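# Place the alphabetically first lettered box in the tote

## Task

Find the box in this office whose top letter is earliest in the alphabet and put it, with no other object, inside the tote near the door so that no part of it sticks out past the tote's rim; the robot must stay upright and level throughout, since tipping over or ending tilted counts as failure.

## Robot and tools

Robot: a Hello Robot Stretch 3 with a two-wheeled differential base (0.33 m long, 0.34 m wide, rounded back), a lift sliding on a vertical mast, and one telescoping arm that reaches out to the robot's right side. The gripper cannot be moved forward by the arm, so you drive the base to do that. The base pivots about the point midway between its drive wheels, 0.05 m behind the front edge. With the arm drawn in and the wrist folded, a spin sweeps a 0.28 m radius; an unfolded level wrist reaches beyond that.

Frames: the base frame sits on the floor between the drive wheels, x ahead, y to the left, z up, in metres. hand_pose is reported in it, at the point where the closed fingertips meet; with all wrist joints at zero its x axis is up, y points back along the arm to the mast, z toward the rear. The odometry frame is the base frame at scene start; base_odometry counts wheel rotation only (slip looks like travel), heading in rad, left positive, -3.142 to 3.142.

move: one action per call. Either base and/or joints (plus optional speeds, pace, contact_limits), or servos alone. base holds exactly one key: translate_m, a relative drive in metres from where the base last reported itself, forward positive, -3 to 3; or rotate_rad, a relative turn in place in radians, left positive, -6.4 to 6.4. No sideways motion. joints is a single object of absolute targets by name: lift_m 0 to 1.1; arm_m 0 to 0.52 (extension); wrist_yaw_rad -1.345 to 4.42 (0 along the arm, positive toward the front); wrist_pitch_rad -1.57 to 0.451 (0 level, negative tips fingers down); wrist_roll_rad -2.911 to 2.918 (0 fingers side by side); gripper_m -0.089 to 0.179 (bigger is wider; fingertip gap is roughly 0.007 less near closed, 0.025 less fully open); head_pan_rad -3.953 to 1.73 (0 forward, positive left, -1.57 faces the arm); head_tilt_rad -1.53 to 0.419 (negative down). Done tolerances: lift, arm, gripper ±0.004; yaw, roll ±0.02; pitch ±0.05; head ±0.1. pace is "default" or "max"; speeds caps individual motions up to their max (translate 0.12/0.30 m/s, rotate 0.76/1.90 rad/s, lift 0.11/0.15 m/s, arm 0.14/0.40 m/s). The base is limited to 0.10 m/s and 0.63 rad/s unless lift_m < 0.30, arm_m < 0.03 and wrist_yaw_rad > 2.54. {"servos": "reboot"} re-enables servos that shut off. cameras picks which images return (head_camera, nav_camera, wrist_camera, all). blocking true (default) waits until everything rests; false returns in about 0.5 s and later moves only override what they name. Unknown keys make a call invalid; out-of-range values get it refused, and a refused call or an unplanned stop cancels the rest of that reply's move, wait and finished_scene calls.

contact_limits: set beside the matching command only. arm_m, translate_m, rotate_rad take a motor_effort percent 1 to 100 (arm negative when retracting). lift_m takes {"down": n, "up": n}, percent of force beyond free motion; below about 12 it may trip with nothing touched. Base moves have no contact stop unless you give one; each wheel then stops on its own, which can twist the robot.

wait(seconds 0 to 10) returns state, early if motions finish. stop brakes all running motions; braked joints hold and may still press. zoom_image(camera, region [x0,y0,x1,y1] in pixels, at most 504x504) magnifies the latest image of that camera. finished_scene(scene) ends the current scene, irreversibly.

Results: base_status and joint_status read done, moving, off_target (resting away from target, maybe still pushing), contact_stop (that joint goes slack), time_out (a move is cut after 14 s) or torque_fault (limp until reboot). on_its_own lists uncommanded behaviour; "held at" is the target, not the reading. motor_effort in percent, peak in brackets; positive wheel effort pushes forward. lidar_m: 12 sectors of 30 degrees, first straight ahead, counter-clockwise (4th left, 7th rear, 10th right), scanning a plane 0.17 m up; "-" means nothing, or something closer than 0.15 m; sectors 5, 6, 9, 10 may be blocked by the robot. wrist_depth_mm and head_depth_mm are 7x7 grids of median depth, top-left first. base_tilt in degrees (forward/right positive, about 4 degrees bias). turned_by_imu beats turned_by_wheels when they disagree by more than 0.15 rad. head_camera images arrive rotated (turn clockwise 90 degrees to view upright); nav_camera needs 90 degrees counter-clockwise.

Gripping: command a gripper_m smaller than the object to hold it, at least 0.05 larger (or fully open) to let go; readings do not confirm a grasp, and resend to re-squeeze if it slips.

Cautions: before folding the wrist (yaw to 3.0) or unfolding it, put lift_m in 0.32 to 0.95, pitch -0.4, roll near 0; once folded, lift may drop to 0.25. If yaw is below -0.4, keep pitch at -0.5 or lower. Pushing an unyielding object with the gripper above about 0.45 m, or driving while snagged on something, can tip the robot; if base_tilt grows, back the gripper off. Wrist and head never contact-stop and will overheat if they press. Avoid drops, releasing moving items, slams and hard shoves. Time passes while replies are written, and running moves continue meanwhile.

Each tool is called after "Emit:" as name([rows], argument=value, ...), one row to a line, values as JSON.

## Session

Emit:
move()

Scene clock: 0.00 s.
base_odometry: x=+0.000 y=+0.000 heading=+0.000
turned_by_wheels: +0.000
turned_by_imu: +0.000
base_tilt: forward=+1.0 right=-0.1
lidar_m: 0.80 1.67 1.61 1.34 1.00 0.97 1.01 1.40 1.53 1.06 0.79 0.77
head_depth_mm: 723 721 721 719 718 715 717 / 769 768 768 764 764 763 762 / 821 821 819 818 816 815 815 / 884 878 876 874 879 872 871 / 948 944 944 942 942 938 935 / 2044 2152 2141 2178 2210 2205 2170 / 1930 1918 1938 1945 1954 1974 1973
base_status: not commanded
joint_positions: lift_m=+0.444 arm_m=+0.002 wrist_yaw_rad=+3.097 wrist_pitch_rad=-0.467 wrist_roll_rad=+0.000 gripper_m=+0.037 head_pan_rad=+0.000 head_tilt_rad=-0.002
joint_status: not commanded
measured_speeds: all 0
motor_effort: left_wheel=-0.3 right_wheel=+1.7 lift_m=+27.5 arm_m=-9.1 wrist_yaw_rad=+0.9 wrist_pitch_rad=+2.5 wrist_roll_rad=+0.7 gripper_m=-0.2 head_pan_rad=+0.6 head_tilt_rad=+6.0
hand_pose: x=-0.0114 y=+0.0710 z=+0.4454 quat_wxyz=(+0.179, +0.691, +0.148, +0.684) (m; base frame)
wrist_depth_mm: - - 146 - - - - / - - 158 - - - - / - - 172 - - - - / - 920 190 - - - - / 809 785 204 798 813 819 789 / 676 667 128 638 654 695 687 / 581 593 283 580 571 592 588
pictures: head_camera (sideways), nav_camera (sideways), wrist_camera
Images, in order (width x height): head_camera 896x504, nav_camera 672x504, wrist_camera 644x364.

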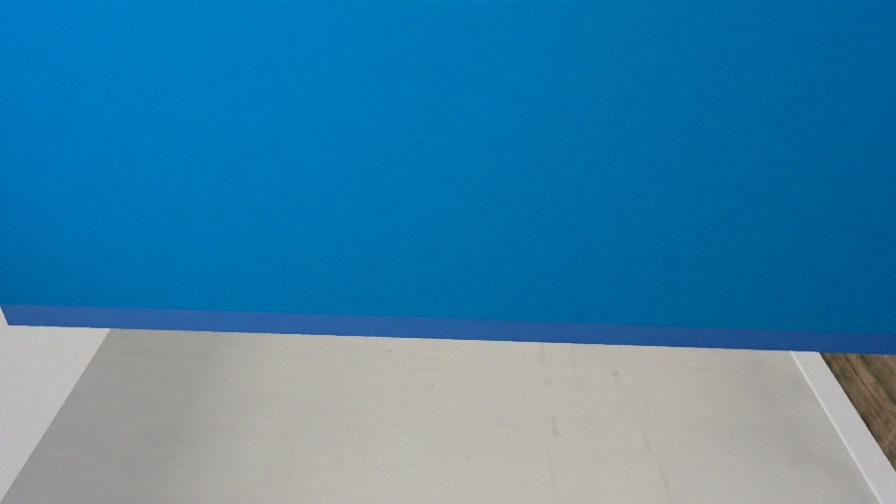

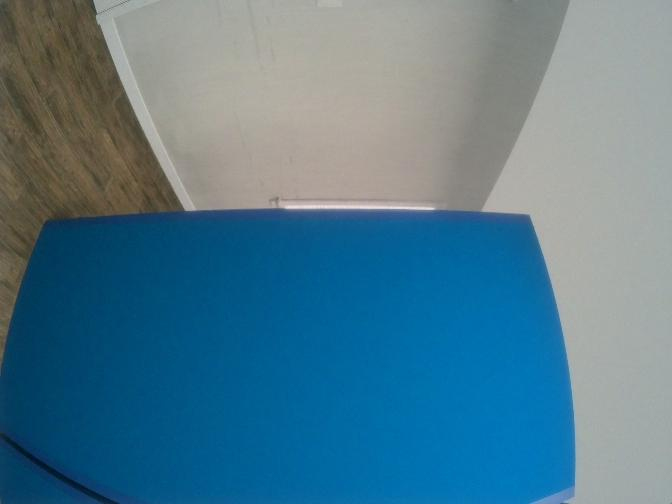

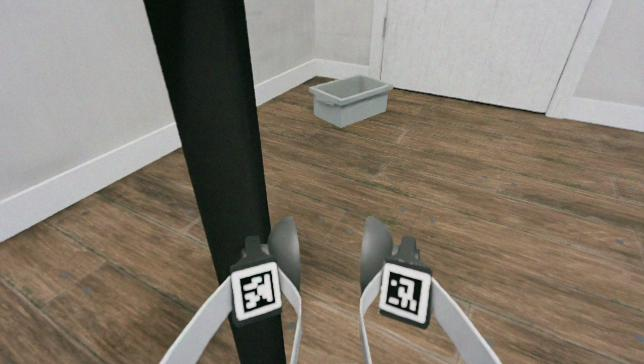

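Emit:
move(joints={"head_pan_rad": 1.5, "head_tilt_rad": -0.35}, cameras=["head_camera", "nav_camera"], pace="max")

Emit:
move(joints={"head_pan_rad": -1.57, "head_tilt_rad": -0.35}, cameras=["head_camera", "nav_camera"], pace="max")

Emit:
move(joints={"head_pan_rad": -3.14, "head_tilt_rad": -0.35}, cameras=["head_camera", "nav_camera"], pace="max")

Scene clock: 9.63 s.
move: done
base_odometry: x=+0.000 y=+0.000 heading=+0.000
turned_by_wheels: +0.000
turned_by_imu: +0.001
base_tilt: forward=+0.9 right=-0.1
lidar_m: 0.80 1.68 1.61 1.34 1.00 0.97 1.01 1.40 1.53 1.06 0.79 0.76
head_depth_mm: 1399 1470 1541 1621 1730 1792 1522 / 1479 1546 1627 1707 1841 1874 1503 / 1568 1664 1752 1858 2008 1763 1500 / 1552 1656 1761 1906 2002 1871 1507 / 1361 1431 1525 1612 1732 1773 1497 / 1212 1269 1335 1410 1501 1589 1505 / 1081 1139 1192 1246 1313 1393 1422
base_status: not commanded
joint_positions: lift_m=+0.444 arm_m=+0.002 wrist_yaw_rad=+3.097 wrist_pitch_rad=-0.467 wrist_roll_rad=+0.000 gripper_m=+0.037 head_pan_rad=+1.533 head_tilt_rad=-0.348
joint_status: all done
measured_speeds: all 0
motor_effort: left_wheel=-0.4(0.6) right_wheel=+2.4(2.6) lift_m=+29.9(30.2) arm_m=-20.3(20.5) wrist_yaw_rad=+0.8(1.2) wrist_pitch_rad=+2.5(2.7) wrist_roll_rad=+0.8(0.9) gripper_m=-0.3(1.0) head_pan_rad=-1.3(5.0) head_tilt_rad=-2.2(5.4)
hand_pose: x=-0.0114 y=+0.0710 z=+0.4454 quat_wxyz=(+0.179, +0.691, +0.148, +0.684) (m; base frame)
wrist_depth_mm: - - 146 - - - - / - - 158 - - - - / - - 172 - - - - / - 973 189 - - - - / 796 800 205 804 810 815 795 / 671 689 127 638 654 685 677 / 577 600 283 590 572 591 593
pictures: head_camera (sideways), nav_camera (sideways)
Images, in order (width x height): head_camera 896x504, nav_camera 672x504.

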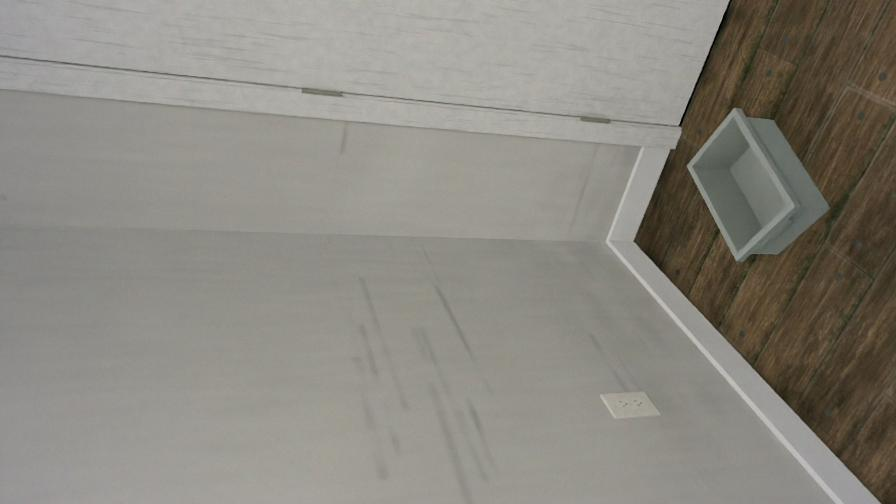

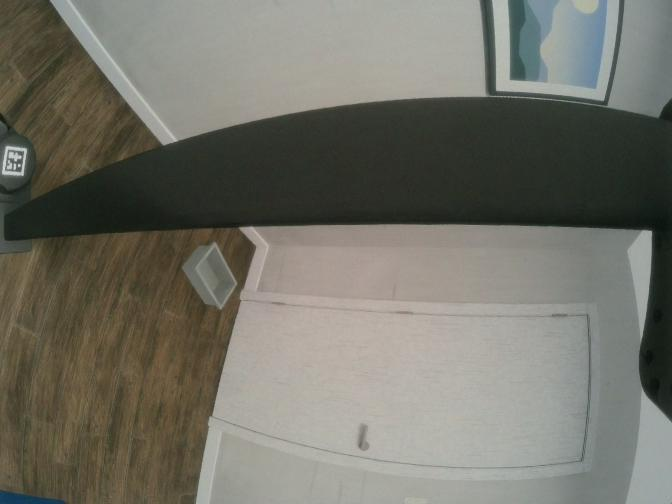

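Scene clock: 10.97 s.
move: done
base_odometry: x=+0.000 y=+0.000 heading=+0.000
turned_by_wheels: +0.000
turned_by_imu: +0.000
base_tilt: forward=+0.8 right=+0.0
lidar_m: 0.80 1.67 1.61 1.34 1.00 0.97 1.01 1.40 1.53 1.06 0.79 0.77
head_depth_mm: 1859 1965 2028 2144 2288 1839 1526 / 1747 1911 1990 2090 2220 1892 1512 / 1460 1558 1681 1837 2074 1862 1506 / 1226 1309 1415 1532 1645 1742 1492 / 1076 1140 1217 1291 1371 1484 1471 / 961 1006 1063 1117 1190 1262 1346 / 861 903 938 987 1039 1095 1161
base_status: not commanded
joint_positions: lift_m=+0.444 arm_m=+0.002 wrist_yaw_rad=+3.097 wrist_pitch_rad=-0.467 wrist_roll_rad=+0.000 gripper_m=+0.037 head_pan_rad=-1.626 head_tilt_rad=-0.349
joint_status: all done
measured_speeds: translate_m=+0.000 rotate_rad=+0.000 lift_m=+0.000 arm_m=+0.000 wrist_yaw_rad=+0.000 wrist_pitch_rad=+0.000 wrist_roll_rad=+0.000 head_pan_rad=+0.024 head_tilt_rad=+0.000
motor_effort: left_wheel=-0.3(0.6) right_wheel=+2.0(2.7) lift_m=+30.8(30.8) arm_m=-20.4(20.7) wrist_yaw_rad=+0.9(1.4) wrist_pitch_rad=+2.6(2.8) wrist_roll_rad=+0.8(1.1) gripper_m=+0.1(1.2) head_pan_rad=+3.2(5.6) head_tilt_rad=-2.2(3.5)
hand_pose: x=-0.0114 y=+0.0710 z=+0.4454 quat_wxyz=(+0.179, +0.691, +0.148, +0.684) (m; base frame)
wrist_depth_mm: - - 147 - - - - / - - 159 - - - - / - - 172 - - - - / - 926 191 - - - - / 805 804 204 796 782 784 799 / 678 676 128 641 658 688 670 / 587 599 282 583 562 588 593
pictures: head_camera (sideways), nav_camera (sideways)
Images, in order (width x height): head_camera 896x504, nav_camera 672x504.

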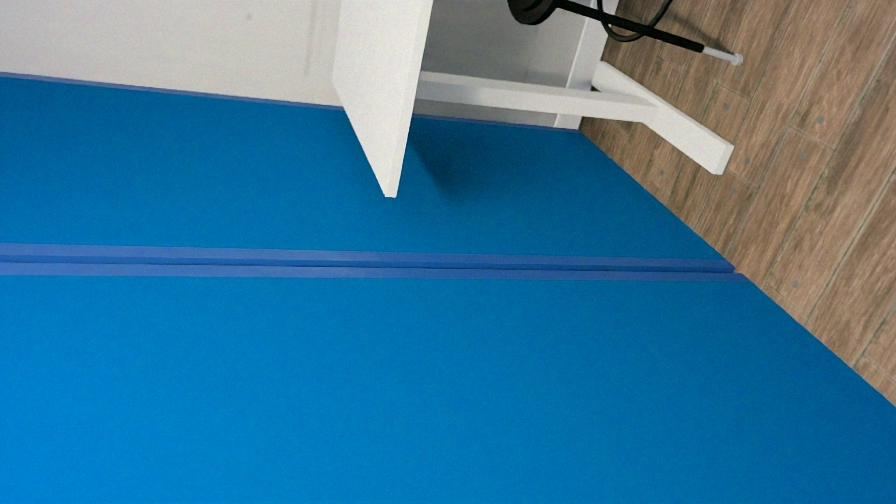

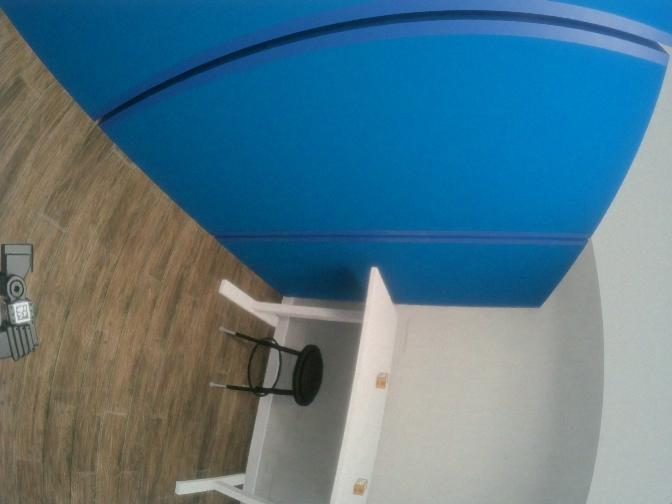

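Scene clock: 13.37 s.
move: done
base_odometry: x=+0.000 y=+0.000 heading=+0.000
turned_by_wheels: +0.000
turned_by_imu: +0.000
base_tilt: forward=+0.7 right=-0.2
lidar_m: 0.80 1.67 1.60 1.34 1.00 0.97 1.01 1.40 1.53 1.06 0.79 0.77
head_depth_mm: 840 880 928 977 1033 1100 1167 / 888 930 986 1042 1113 1181 1258 / 940 990 1045 1108 1185 1271 1361 / 995 1054 1129 1195 1285 1385 1436 / 1064 1130 1202 1294 1390 1515 1495 / 1140 1216 1305 1410 1539 1665 1494 / 1227 1319 1415 1561 1695 1781 1505
base_status: not commanded
joint_positions: lift_m=+0.444 arm_m=+0.002 wrist_yaw_rad=+3.097 wrist_pitch_rad=-0.467 wrist_roll_rad=+0.000 gripper_m=+0.037 head_pan_rad=-3.156 head_tilt_rad=-0.350
joint_status: all done
measured_speeds: translate_m=+0.000 rotate_rad=+0.000 lift_m=+0.000 arm_m=+0.000 wrist_yaw_rad=+0.000 wrist_pitch_rad=+0.000 wrist_roll_rad=+0.000 head_pan_rad=+0.024 head_tilt_rad=+0.000
motor_effort: left_wheel=-0.5(0.6) right_wheel=+2.7(2.8) lift_m=+30.7(30.8) arm_m=-20.4(20.8) wrist_yaw_rad=+0.8(1.2) wrist_pitch_rad=+2.6(2.8) wrist_roll_rad=+0.9(1.1) gripper_m=-0.6(1.2) head_pan_rad=+2.0(5.2) head_tilt_rad=-1.6(3.5)
hand_pose: x=-0.0114 y=+0.0710 z=+0.4454 quat_wxyz=(+0.179, +0.691, +0.148, +0.684) (m; base frame)
wrist_depth_mm: - - 146 - - - - / - - 159 - - - - / - - 172 - - - - / - 931 190 - - - - / 801 798 206 810 798 807 806 / 679 668 128 644 655 682 676 / 588 603 282 581 580 588 574
pictures: head_camera (sideways), nav_camera (sideways)
Images, in order (width x height): head_camera 896x504, nav_camera 672x504.

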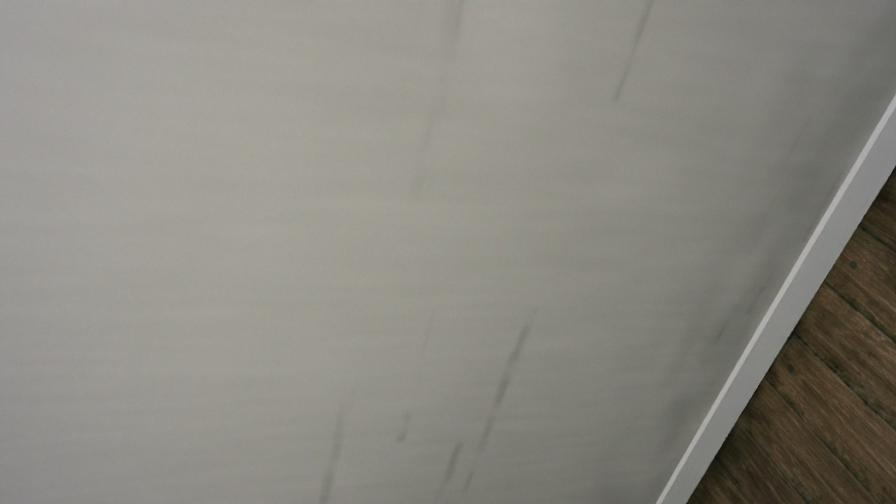

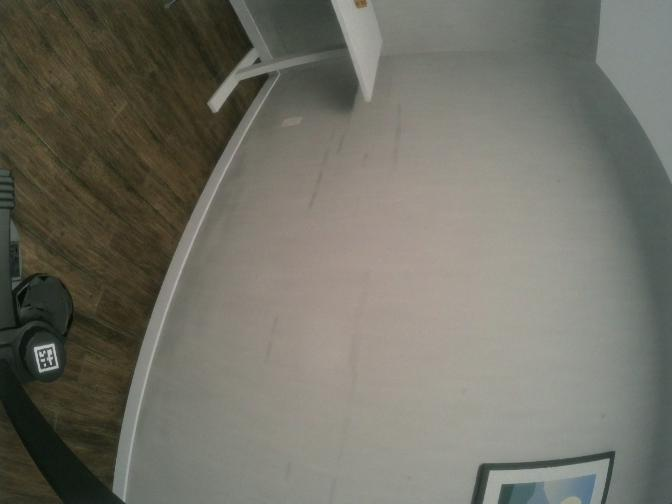

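Emit:
move(joints={"head_pan_rad": -2.1, "head_tilt_rad": -0.4}, cameras=["head_camera", "nav_camera"], pace="max")

Emit:
move(joints={"head_pan_rad": 0.5, "head_tilt_rad": -0.4}, cameras=["nav_camera"], pace="max")

Scene clock: 21.20 s.
move: done
base_odometry: x=+0.000 y=+0.000 heading=+0.000
turned_by_wheels: +0.000
turned_by_imu: +0.001
base_tilt: forward=+1.0 right=-0.3
lidar_m: 0.80 1.67 1.60 1.35 1.00 0.96 1.01 1.40 1.53 1.06 0.79 0.77
head_depth_mm: 1814 1935 1779 2224 2329 1767 1455 / 1809 1958 1777 2249 2275 1777 1447 / 1837 1962 1752 2245 2220 1769 1443 / 1856 2007 1703 2228 2302 1771 1438 / 1873 1994 1746 2295 2216 1759 1438 / 1879 2020 1906 2273 2170 1753 1424 / 1772 1804 1751 1907 1961 1758 1424
base_status: not commanded
joint_positions: lift_m=+0.444 arm_m=+0.002 wrist_yaw_rad=+3.097 wrist_pitch_rad=-0.467 wrist_roll_rad=+0.000 gripper_m=+0.037 head_pan_rad=-2.074 head_tilt_rad=-0.401
joint_status: all done
measured_speeds: all 0
motor_effort: left_wheel=-0.3(0.6) right_wheel=+2.4(2.9) lift_m=+30.0(30.7) arm_m=-19.8(20.3) wrist_yaw_rad=+0.5(1.5) wrist_pitch_rad=+2.4(2.7) wrist_roll_rad=+0.7(1.0) gripper_m=-0.7(1.2) head_pan_rad=+1.0(5.0) head_tilt_rad=-2.1(4.2)
hand_pose: x=-0.0114 y=+0.0710 z=+0.4454 quat_wxyz=(+0.179, +0.691, +0.148, +0.684) (m; base frame)
wrist_depth_mm: - - 147 - - - - / - - 158 - - - - / - - 172 - - - - / - 944 190 - - - - / 808 797 204 790 800 796 802 / 674 670 127 636 654 686 669 / 585 602 284 588 578 586 582
pictures: head_camera (sideways), nav_camera (sideways)
Images, in order (width x height): head_camera 896x504, nav_camera 672x504.

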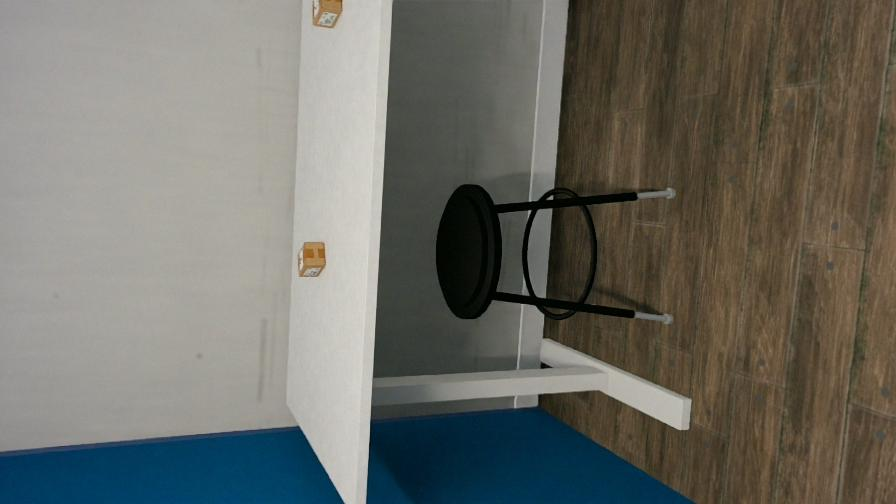

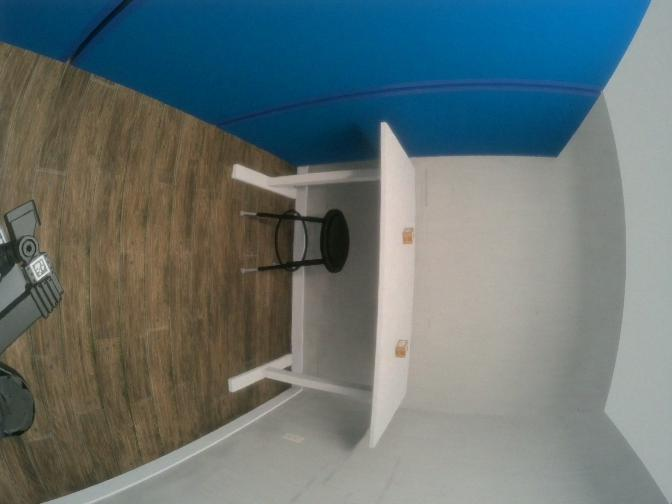

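Scene clock: 23.93 s.
move: done
base_odometry: x=+0.000 y=+0.000 heading=+0.000
turned_by_wheels: +0.000
turned_by_imu: +0.000
base_tilt: forward=+1.1 right=+0.0
lidar_m: 0.80 1.68 1.60 1.34 1.00 0.97 1.01 1.40 1.54 1.06 0.79 0.77
head_depth_mm: 1790 1919 2081 2303 2312 1712 1249 / 1688 1798 1955 2159 2241 1764 1457 / 1614 1734 1858 2046 2171 1761 1439 / 1543 1634 1774 1921 2045 1778 1432 / 1482 1572 1681 1830 1958 1760 1442 / 1420 1502 1605 1733 1875 1729 1441 / 1370 1431 1531 1616 1753 1747 1438
base_status: not commanded
joint_positions: lift_m=+0.444 arm_m=+0.002 wrist_yaw_rad=+3.097 wrist_pitch_rad=-0.467 wrist_roll_rad=+0.000 gripper_m=+0.037 head_pan_rad=+0.516 head_tilt_rad=-0.401
joint_status: all done
measured_speeds: translate_m=+0.000 rotate_rad=+0.000 lift_m=+0.000 arm_m=+0.000 wrist_yaw_rad=+0.000 wrist_pitch_rad=+0.000 wrist_roll_rad=+0.000 head_pan_rad=-0.024 head_tilt_rad=+0.000
motor_effort: left_wheel=-0.5(0.6) right_wheel=+2.2(2.7) lift_m=+29.8(30.4) arm_m=-19.4(20.2) wrist_yaw_rad=+1.1(1.5) wrist_pitch_rad=+2.2(2.9) wrist_roll_rad=+1.1(1.1) gripper_m=-0.6(1.0) head_pan_rad=-3.7(5.6) head_tilt_rad=-0.5(4.5)
hand_pose: x=-0.0114 y=+0.0710 z=+0.4454 quat_wxyz=(+0.179, +0.691, +0.148, +0.684) (m; base frame)
wrist_depth_mm: - - 146 - - - - / - - 158 - - - - / - - 172 - - - - / - 946 189 - - - - / 789 801 204 787 804 803 799 / 687 664 128 638 653 671 672 / 579 606 280 586 569 589 586
pictures: nav_camera (sideways)
Images, in order (width x height): nav_camera 672x504.

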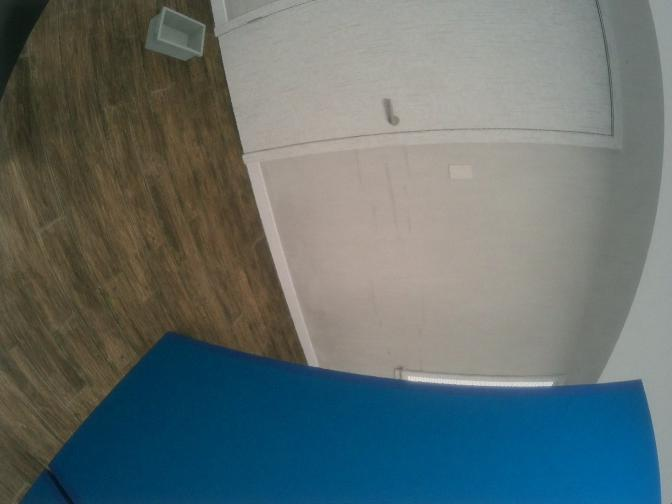

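Emit:
move(joints={"head_pan_rad": -2.15, "head_tilt_rad": -0.3}, cameras=["head_camera"], pace="max")

Emit:
zoom_image(camera="head_camera", region=[280, 20, 460, 320])

Scene clock: 30.13 s.
move: done
base_odometry: x=+0.000 y=+0.000 heading=+0.000
turned_by_wheels: +0.000
turned_by_imu: +0.001
base_tilt: forward=+1.1 right=-0.1
lidar_m: 0.80 1.68 1.60 1.34 1.00 0.97 1.01 1.40 1.53 1.06 0.79 0.76
head_depth_mm: 1852 1966 2046 1806 2333 1943 1595 / 1863 1981 2048 1774 2296 2004 1589 / 1874 1960 2052 1785 2336 1992 1577 / 1881 1962 2069 1764 2315 1986 1574 / 1869 1976 2052 1736 2312 1923 1573 / 1856 1972 2074 1724 2341 1944 1569 / 1904 1966 2087 1766 2167 1912 1562
base_status: not commanded
joint_positions: lift_m=+0.444 arm_m=+0.002 wrist_yaw_rad=+3.097 wrist_pitch_rad=-0.467 wrist_roll_rad=+0.000 gripper_m=+0.037 head_pan_rad=-2.165 head_tilt_rad=-0.301
joint_status: all done
measured_speeds: translate_m=+0.000 rotate_rad=+0.000 lift_m=+0.000 arm_m=+0.000 wrist_yaw_rad=+0.000 wrist_pitch_rad=+0.000 wrist_roll_rad=+0.000 head_pan_rad=+0.024 head_tilt_rad=+0.000
motor_effort: left_wheel=-0.5(0.7) right_wheel=+2.0(2.7) lift_m=+29.5(30.0) arm_m=-19.2(20.1) wrist_yaw_rad=+0.8(1.3) wrist_pitch_rad=+2.7(2.8) wrist_roll_rad=+0.8(1.1) gripper_m=+0.5(1.2) head_pan_rad=+2.3(5.3) head_tilt_rad=+3.6(6.4)
hand_pose: x=-0.0114 y=+0.0710 z=+0.4454 quat_wxyz=(+0.179, +0.691, +0.148, +0.684) (m; base frame)
wrist_depth_mm: - - 146 - - - - / - - 159 - - - - / - - 173 - - - - / - 945 190 - - - - / 811 800 205 784 802 791 796 / 668 668 127 640 650 682 685 / 588 601 282 597 573 577 588
pictures: head_camera (sideways)
Images, in order (width x height): head_camera 896x504.

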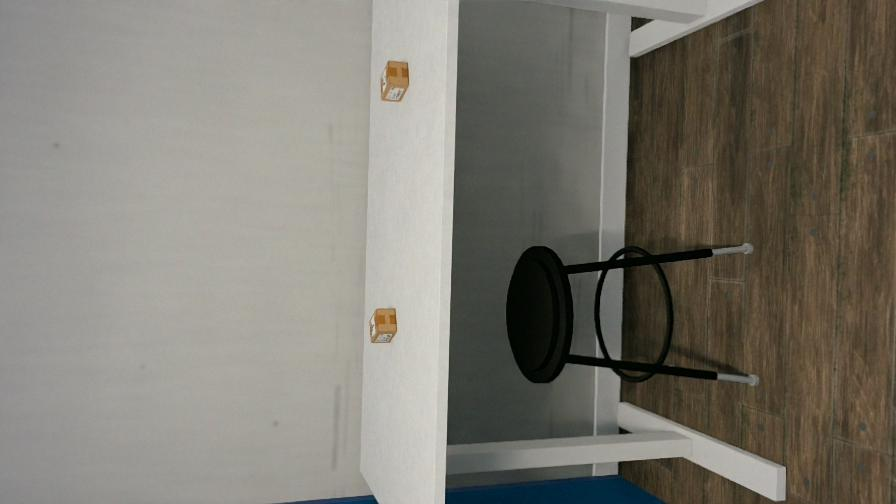

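Scaled by 1.680 from the camera's 896x504 image, which has a finer 1280x720 frame.

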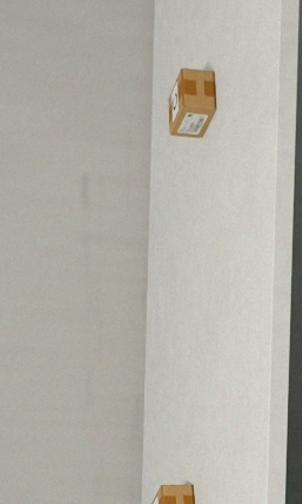

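Emit:
zoom_image(camera="head_camera", region=[370, 50, 420, 110])

Emit:
zoom_image(camera="head_camera", region=[360, 295, 410, 355])

Scaled by 8.400 from the camera's 896x504 image, which has a finer 1280x720 frame.

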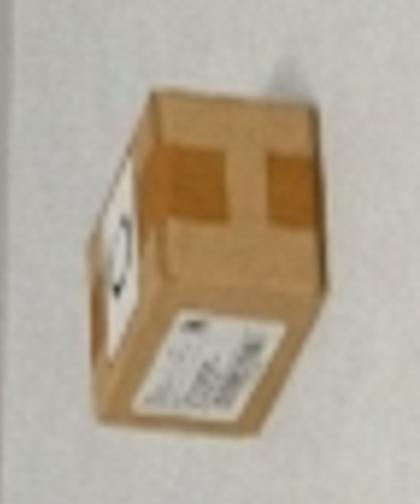

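Scaled by 8.400 from the camera's 896x504 image, which has a finer 1280x720 frame.

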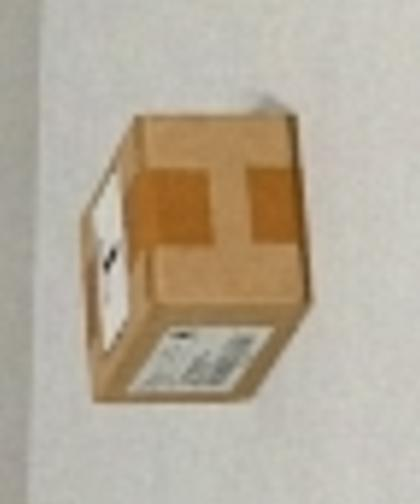

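Emit:
move(base={"rotate_rad": 1.02}, joints={"lift_m": 0.28, "head_pan_rad": -0.9, "head_tilt_rad": -0.35}, pace="max", cameras=["nav_camera"])

Emit:
move(base={"translate_m": 0.75}, joints={"head_pan_rad": -1.57}, pace="max", cameras=["nav_camera", "head_camera"], contact_limits={"translate_m": 35})

Scene clock: 62.50 s.
move: done
base_odometry: x=+0.000 y=+0.000 heading=+1.020
turned_by_wheels: +1.020
turned_by_imu: +1.016
base_tilt: forward=+1.0 right=-0.1
lidar_m: 1.60 1.39 1.00 0.96 1.00 1.35 1.54 1.10 0.80 0.77 0.79 1.69
head_depth_mm: 699 726 758 802 840 889 942 / 745 781 822 866 920 970 1035 / 806 848 894 941 1008 1072 1148 / 2063 2144 2302 2451 2277 1234 1308 / 1915 2011 2126 2272 2343 1867 1496 / 1746 1829 1946 2051 2155 1852 1489 / 1614 1697 1771 1874 1978 1863 1495
base_status: done
joint_positions: lift_m=+0.280 arm_m=+0.002 wrist_yaw_rad=+3.097 wrist_pitch_rad=-0.469 wrist_roll_rad=+0.000 gripper_m=+0.037 head_pan_rad=-0.889 head_tilt_rad=-0.348
joint_status: all done
measured_speeds: all 0
motor_effort: left_wheel=-7.6(16.0) right_wheel=+8.5(15.6) lift_m=+22.6(27.1) arm_m=-20.3(20.6) wrist_yaw_rad=+0.8(1.5) wrist_pitch_rad=+2.7(3.1) wrist_roll_rad=+0.8(1.0) gripper_m=-0.1(1.3) head_pan_rad=-3.7(6.2) head_tilt_rad=-2.0(5.9)
hand_pose: x=-0.0114 y=+0.0708 z=+0.2815 quat_wxyz=(+0.180, +0.691, +0.149, +0.684) (m; base frame)
wrist_depth_mm: - - 143 - - - - / - - 156 - - - - / 901 901 172 899 897 901 917 / 701 694 189 714 702 699 702 / 590 573 205 585 566 583 573 / 485 484 128 280 472 483 487 / 267 266 252 259 268 422 420
pictures: nav_camera (sideways)
Images, in order (width x height): nav_camera 672x504.

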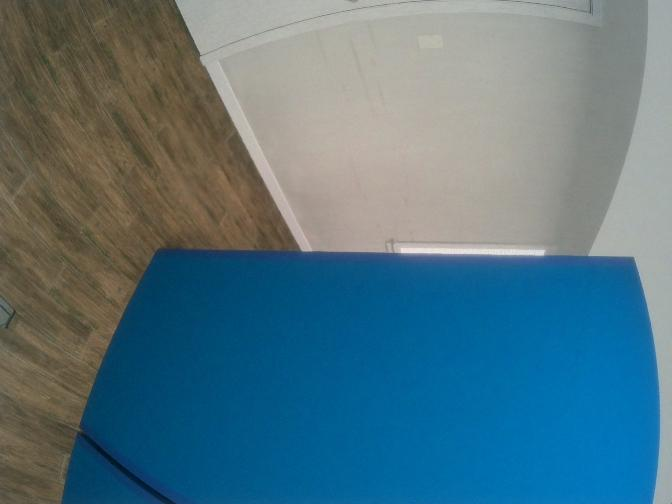

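Scene clock: 66.33 s.
move: done
base_odometry: x=+0.393 y=+0.639 heading=+1.019
turned_by_wheels: +0.000
turned_by_imu: +0.000
base_tilt: forward=+0.8 right=-0.2
lidar_m: 0.86 0.89 1.02 0.97 1.01 1.36 2.28 1.08 0.79 0.76 1.27 0.89
head_depth_mm: 620 657 700 748 803 866 940 / 634 665 705 748 804 869 948 / 3243 3448 3597 3032 1138 1038 986 / 3341 3505 3713 3708 2487 1859 1505 / 3269 3527 3771 3720 2476 1879 1498 / 3338 3369 3443 3347 2418 1860 1485 / 2380 2406 2440 2510 2329 1856 1495
base_status: done
joint_positions: lift_m=+0.280 arm_m=+0.002 wrist_yaw_rad=+3.097 wrist_pitch_rad=-0.469 wrist_roll_rad=+0.000 gripper_m=+0.037 head_pan_rad=-1.572 head_tilt_rad=-0.350
joint_status: all done
measured_speeds: all 0
motor_effort: left_wheel=-1.6(12.1) right_wheel=+9.8(20.2) lift_m=+29.2(29.4) arm_m=-17.2(20.2) wrist_yaw_rad=+0.8(1.4) wrist_pitch_rad=+2.7(3.2) wrist_roll_rad=+0.9(1.1) gripper_m=+0.1(1.5) head_pan_rad=+2.7(4.5) head_tilt_rad=-2.1(2.8)
contact_limits: translate_m 35 (maximum 100)
hand_pose: x=-0.0114 y=+0.0708 z=+0.2815 quat_wxyz=(+0.180, +0.691, +0.149, +0.684) (m; base frame)
wrist_depth_mm: - - 143 - - - - / - 158 158 - - - - / 905 915 172 902 890 - - / 711 695 189 704 689 638 680 / 580 574 205 575 575 579 572 / 487 480 127 280 468 489 485 / 265 265 252 260 267 422 422
pictures: head_camera (sideways), nav_camera (sideways)
Images, in order (width x height): head_camera 896x504, nav_camera 672x504.

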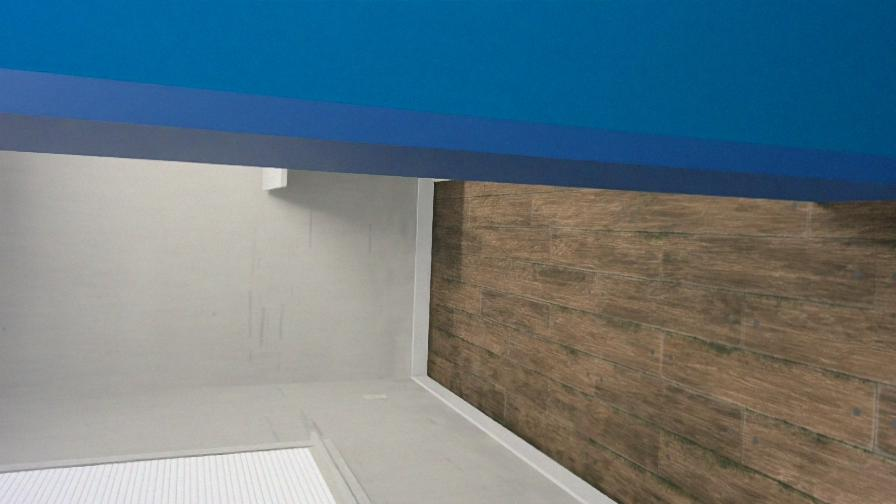

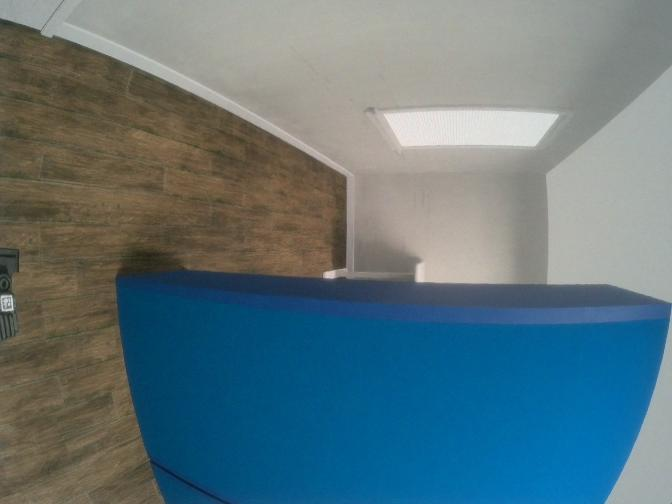

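Emit:
move(base={"translate_m": 0.33}, joints={"head_pan_rad": -2.0}, pace="max", cameras=["nav_camera", "head_camera"], contact_limits={"translate_m": 40})

Scene clock: 72.70 s.
move: done
base_odometry: x=+0.566 y=+0.920 heading=+1.019
turned_by_wheels: +0.000
turned_by_imu: +0.000
base_tilt: forward=+0.9 right=-0.1
lidar_m: 0.53 0.55 0.74 0.98 1.01 1.37 2.62 1.08 0.86 2.30 0.80 0.56
head_depth_mm: 761 817 875 950 1032 1145 1251 / 730 784 838 905 980 1080 1179 / 761 792 833 885 952 1022 1119 / 935 979 1032 1104 1167 1242 1334 / 3414 3584 3853 3488 2384 1803 1494 / 3374 3540 3721 3489 2440 1871 1499 / 3212 3370 3567 3626 2467 1848 1497
base_status: done
joint_positions: lift_m=+0.280 arm_m=+0.002 wrist_yaw_rad=+3.097 wrist_pitch_rad=-0.469 wrist_roll_rad=+0.000 gripper_m=+0.037 head_pan_rad=-2.003 head_tilt_rad=-0.350
joint_status: all done
measured_speeds: all 0
motor_effort: left_wheel=-2.2(16.0) right_wheel=+8.5(15.7) lift_m=+24.0(30.2) arm_m=-13.4(15.3) wrist_yaw_rad=+0.7(1.4) wrist_pitch_rad=+2.6(3.1) wrist_roll_rad=+0.6(1.1) gripper_m=+0.4(1.2) head_pan_rad=-1.1(4.4) head_tilt_rad=-1.8(3.4)
contact_limits: translate_m 40 (maximum 100)
hand_pose: x=-0.0114 y=+0.0708 z=+0.2815 quat_wxyz=(+0.180, +0.691, +0.149, +0.684) (m; base frame)
wrist_depth_mm: - - 143 - - - 580 / - 158 157 - - - 641 / 900 913 172 853 712 851 672 / 692 699 190 677 - 691 639 / 570 581 205 569 569 571 578 / 492 489 127 281 469 487 491 / 266 265 252 259 266 421 425
pictures: head_camera (sideways), nav_camera (sideways)
Images, in order (width x height): head_camera 896x504, nav_camera 672x504.

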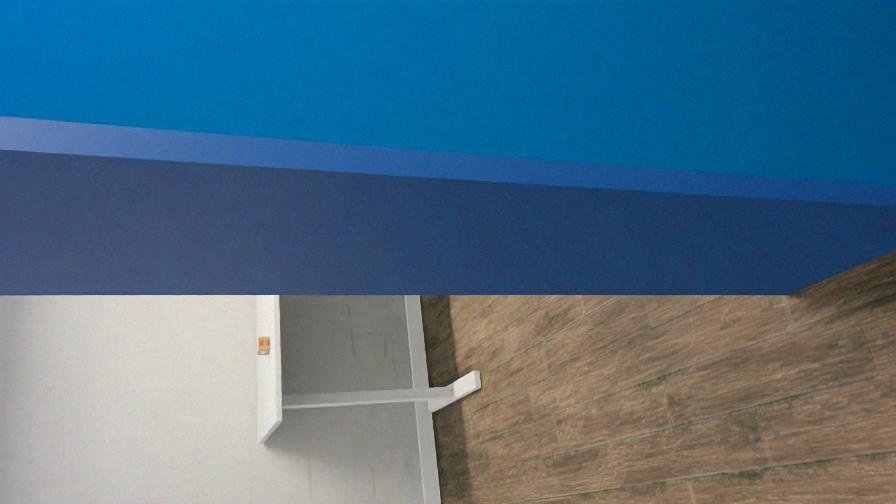

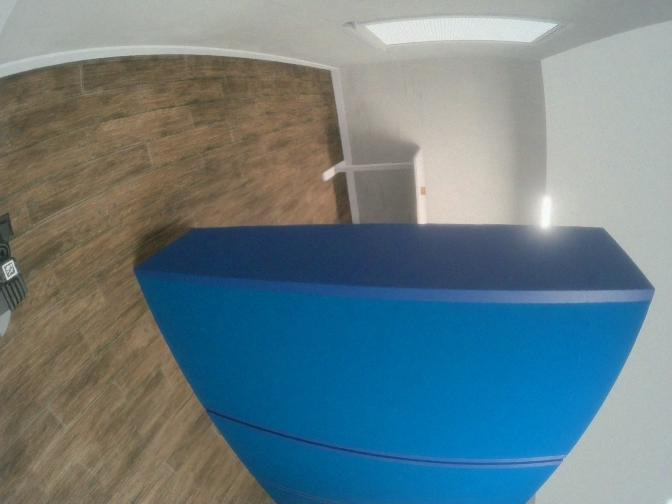

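Emit:
move(base={"rotate_rad": -1.57}, joints={"head_pan_rad": -0.3, "head_tilt_rad": -0.3}, pace="max", cameras=["nav_camera"])

Emit:
move(base={"translate_m": 1.5}, joints={"head_pan_rad": -0.6}, pace="max", cameras=["nav_camera", "head_camera"], contact_limits={"translate_m": 40})

Scene clock: 83.40 s.
move: done
base_odometry: x=+0.566 y=+0.920 heading=-0.550
turned_by_wheels: -1.570
turned_by_imu: -1.563
base_tilt: forward=+1.0 right=+0.0
lidar_m: 2.14 0.79 0.55 0.53 0.55 0.76 0.98 1.02 1.40 2.60 1.06 0.85
head_depth_mm: 726 736 771 821 871 935 1011 / 889 906 923 941 964 979 1005 / 3427 3560 3382 1241 1277 1310 1339 / 3376 3631 3709 3930 2691 1976 1575 / 3365 3492 3706 3846 2714 1985 1567 / 3227 3439 3606 3724 2664 1957 1555 / 3200 3325 3573 3682 2656 1950 1566
base_status: done
joint_positions: lift_m=+0.280 arm_m=+0.002 wrist_yaw_rad=+3.097 wrist_pitch_rad=-0.469 wrist_roll_rad=+0.000 gripper_m=+0.037 head_pan_rad=-0.284 head_tilt_rad=-0.302
joint_status: all done
measured_speeds: translate_m=+0.000 rotate_rad=+0.000 lift_m=+0.000 arm_m=+0.000 wrist_yaw_rad=+0.000 wrist_pitch_rad=+0.000 wrist_roll_rad=+0.000 head_pan_rad=-0.024 head_tilt_rad=+0.000
motor_effort: left_wheel=+10.3(17.9) right_wheel=-9.3(16.0) lift_m=+24.4(24.4) arm_m=-19.8(20.8) wrist_yaw_rad=+1.0(1.4) wrist_pitch_rad=+2.8(3.2) wrist_roll_rad=+0.9(1.1) gripper_m=-0.1(1.3) head_pan_rad=-1.9(6.2) head_tilt_rad=+3.3(8.3)
hand_pose: x=-0.0114 y=+0.0708 z=+0.2815 quat_wxyz=(+0.180, +0.691, +0.149, +0.684) (m; base frame)
wrist_depth_mm: - - 143 - 517 - - / - - 155 - 553 - - / - - 171 - 634 - - / 646 672 190 674 656 673 670 / 580 576 206 572 572 577 571 / 488 482 128 283 467 486 490 / 266 266 253 260 268 422 420
pictures: nav_camera (sideways)
Images, in order (width x height): nav_camera 672x504.

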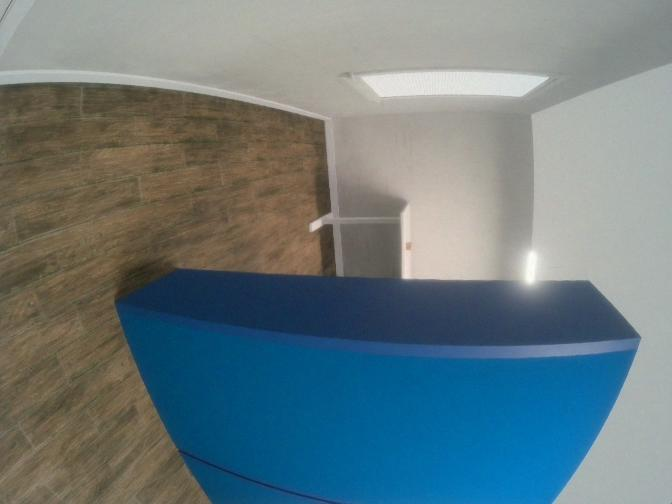

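Scene clock: 89.80 s.
move: done
base_odometry: x=+1.844 y=+0.136 heading=-0.550
turned_by_wheels: +0.000
turned_by_imu: -0.001
base_tilt: forward=+0.9 right=-0.2
lidar_m: 2.16 0.79 0.58 0.55 0.57 0.78 2.09 0.58 0.50 1.31 2.58 1.92
head_depth_mm: 2796 2976 3146 3409 2766 2014 1595 / 2631 2776 2909 3120 2678 2004 1568 / 2436 2597 2691 2974 2706 2002 1578 / 2357 2456 2540 2780 2729 1992 1570 / 2208 2315 2338 2609 2666 1984 1568 / 2084 2208 2252 2425 2420 1994 1569 / 1994 2099 2192 2365 2395 1968 1571
base_status: done
joint_positions: lift_m=+0.280 arm_m=+0.002 wrist_yaw_rad=+3.097 wrist_pitch_rad=-0.469 wrist_roll_rad=+0.000 gripper_m=+0.037 head_pan_rad=-0.600 head_tilt_rad=-0.299
joint_status: all done
measured_speeds: all 0
motor_effort: left_wheel=+6.9(21.1) right_wheel=+1.6(7.2) lift_m=+28.9(31.0) arm_m=-12.7(20.0) wrist_yaw_rad=+0.9(1.4) wrist_pitch_rad=+2.9(3.2) wrist_roll_rad=+0.9(1.2) gripper_m=+0.1(1.3) head_pan_rad=-3.0(4.2) head_tilt_rad=+3.1(5.2)
contact_limits: translate_m 40 (maximum 100)
hand_pose: x=-0.0114 y=+0.0708 z=+0.2815 quat_wxyz=(+0.180, +0.691, +0.149, +0.684) (m; base frame)
wrist_depth_mm: - - 143 - - - - / - - 156 - - - - / - - 171 - - - - / 669 675 190 674 671 665 670 / 574 580 205 580 579 577 570 / 485 482 127 282 472 484 485 / 266 265 250 259 267 422 418
pictures: head_camera (sideways), nav_camera (sideways)
Images, in order (width x height): head_camera 896x504, nav_camera 672x504.

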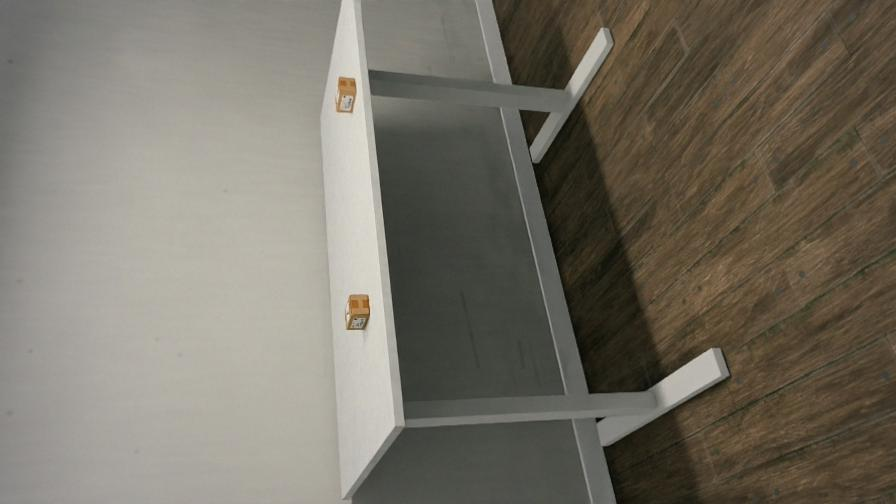

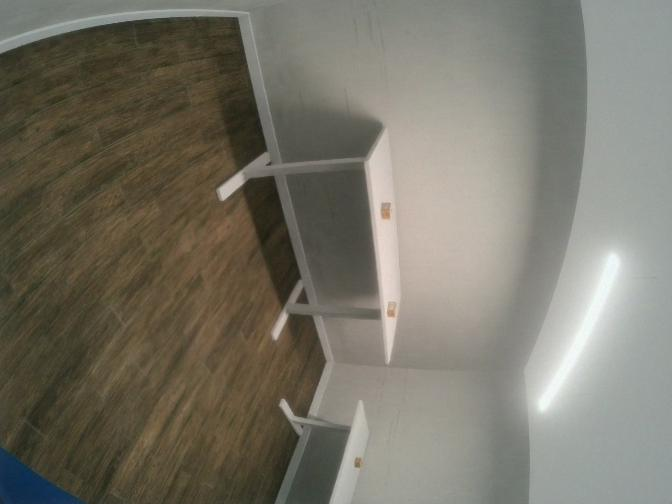

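Emit:
move(joints={"head_pan_rad": -1.4, "head_tilt_rad": -0.3}, pace="max", cameras=["nav_camera", "head_camera"])

Scene clock: 92.43 s.
move: done
base_odometry: x=+1.844 y=+0.136 heading=-0.550
turned_by_wheels: +0.000
turned_by_imu: +0.000
base_tilt: forward=+0.9 right=-0.2
lidar_m: 2.16 0.79 0.57 0.55 0.58 0.78 2.09 0.58 0.50 1.32 2.59 1.93
head_depth_mm: 2714 2848 2954 3079 2359 1978 1552 / 2749 2889 3014 3250 2764 2014 1588 / 2824 2975 3171 3353 2754 2007 1587 / 2872 3004 3168 3452 2680 1983 1597 / 2982 3082 3208 3451 2728 1969 1577 / 3056 3250 3303 3516 2647 1977 1561 / 3072 3208 3410 3567 2698 1975 1562
base_status: not commanded
joint_positions: lift_m=+0.280 arm_m=+0.002 wrist_yaw_rad=+3.097 wrist_pitch_rad=-0.469 wrist_roll_rad=+0.000 gripper_m=+0.037 head_pan_rad=-1.421 head_tilt_rad=-0.299
joint_status: all done
measured_speeds: all 0
motor_effort: left_wheel=+6.8(7.0) right_wheel=+1.3(1.8) lift_m=+25.3(26.5) arm_m=-9.5(10.8) wrist_yaw_rad=+0.9(1.1) wrist_pitch_rad=+2.9(3.1) wrist_roll_rad=+0.9(1.1) gripper_m=+0.3(1.0) head_pan_rad=-0.7(5.9) head_tilt_rad=+2.4(4.1)
contact_limits: translate_m 40 (maximum 100)
hand_pose: x=-0.0114 y=+0.0708 z=+0.2815 quat_wxyz=(+0.180, +0.691, +0.149, +0.684) (m; base frame)
wrist_depth_mm: - - 143 - - - - / - - 155 - - - - / - - 171 - - - - / 676 669 189 666 669 678 666 / 579 568 206 580 571 564 574 / 485 482 127 282 476 484 483 / 265 267 254 259 268 420 417
pictures: head_camera (sideways), nav_camera (sideways)
Images, in order (width x height): head_camera 896x504, nav_camera 672x504.

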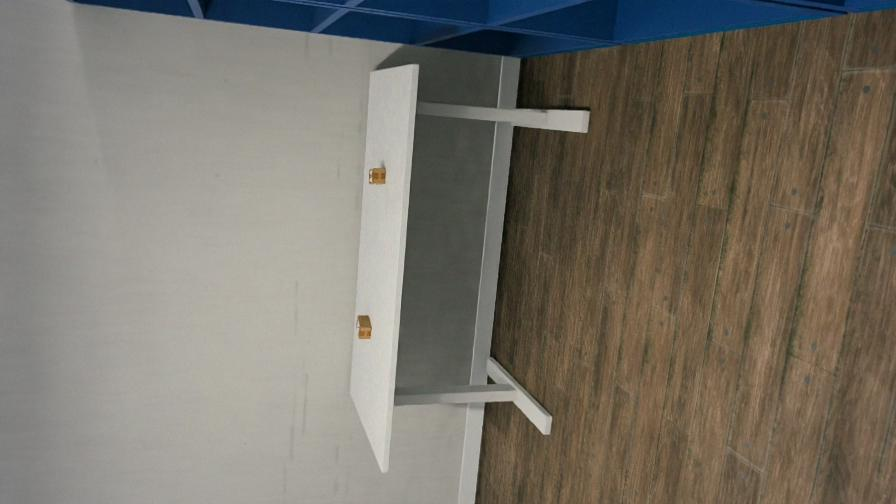

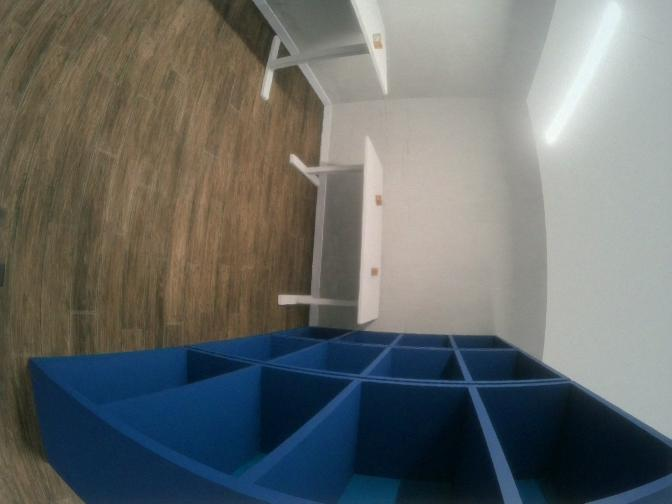

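Emit:
move(joints={"head_pan_rad": -2.3, "head_tilt_rad": -0.3}, pace="max", cameras=["nav_camera", "head_camera"])

Scene clock: 96.57 s.
move: done
base_odometry: x=+1.844 y=+0.136 heading=-0.550
turned_by_wheels: +0.000
turned_by_imu: +0.001
base_tilt: forward=+1.0 right=-0.3
lidar_m: 2.16 0.79 0.58 0.55 0.58 0.78 2.09 0.58 0.50 1.32 2.58 1.92
head_depth_mm: 558 599 647 703 768 847 957 / 507 543 582 628 679 740 809 / 468 497 530 565 607 655 712 / 432 456 483 514 548 589 633 / 416 439 464 492 524 560 603 / 498 1295 1358 1030 691 1175 931 / 648 1224 1279 1025 1373 1166 1018
base_status: not commanded
joint_positions: lift_m=+0.280 arm_m=+0.002 wrist_yaw_rad=+3.097 wrist_pitch_rad=-0.469 wrist_roll_rad=+0.000 gripper_m=+0.037 head_pan_rad=-2.316 head_tilt_rad=-0.299
joint_status: all done
measured_speeds: all 0
motor_effort: left_wheel=+6.9(7.0) right_wheel=+1.6(1.9) lift_m=+20.7(21.5) arm_m=-5.5(6.6) wrist_yaw_rad=+0.9(1.4) wrist_pitch_rad=+2.9(3.1) wrist_roll_rad=+0.8(0.9) gripper_m=-0.7(1.2) head_pan_rad=-2.0(5.8) head_tilt_rad=+1.2(4.1)
contact_limits: translate_m 40 (maximum 100)
hand_pose: x=-0.0114 y=+0.0708 z=+0.2815 quat_wxyz=(+0.180, +0.691, +0.149, +0.684) (m; base frame)
wrist_depth_mm: - - 143 - - - - / - - 156 - - - - / - - 171 - - - - / 669 654 188 671 669 663 669 / 576 573 206 571 573 567 566 / 485 484 128 280 475 486 485 / 264 265 252 259 267 419 417
pictures: head_camera (sideways), nav_camera (sideways)
Images, in order (width x height): head_camera 896x504, nav_camera 672x504.

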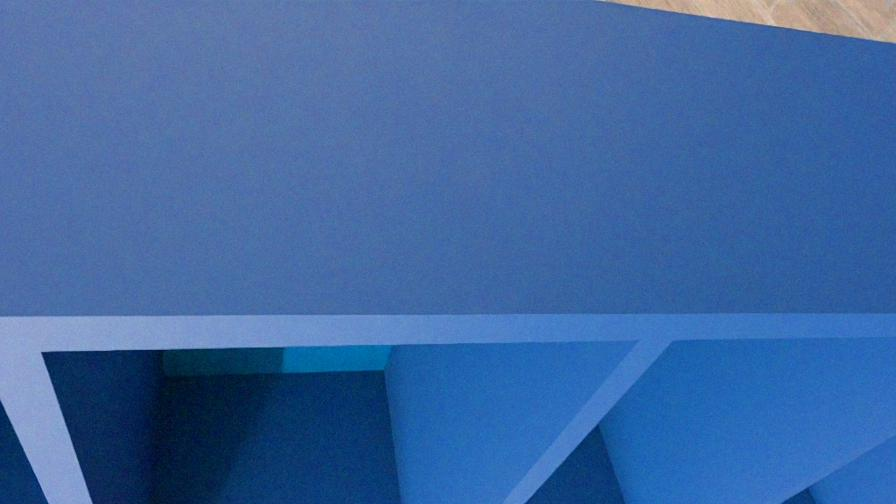

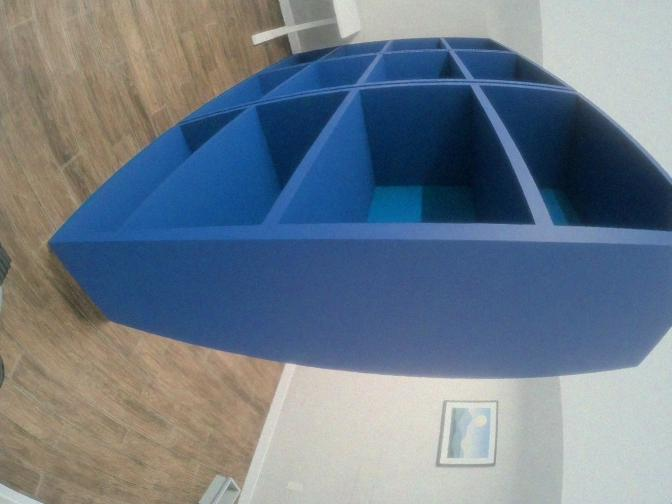

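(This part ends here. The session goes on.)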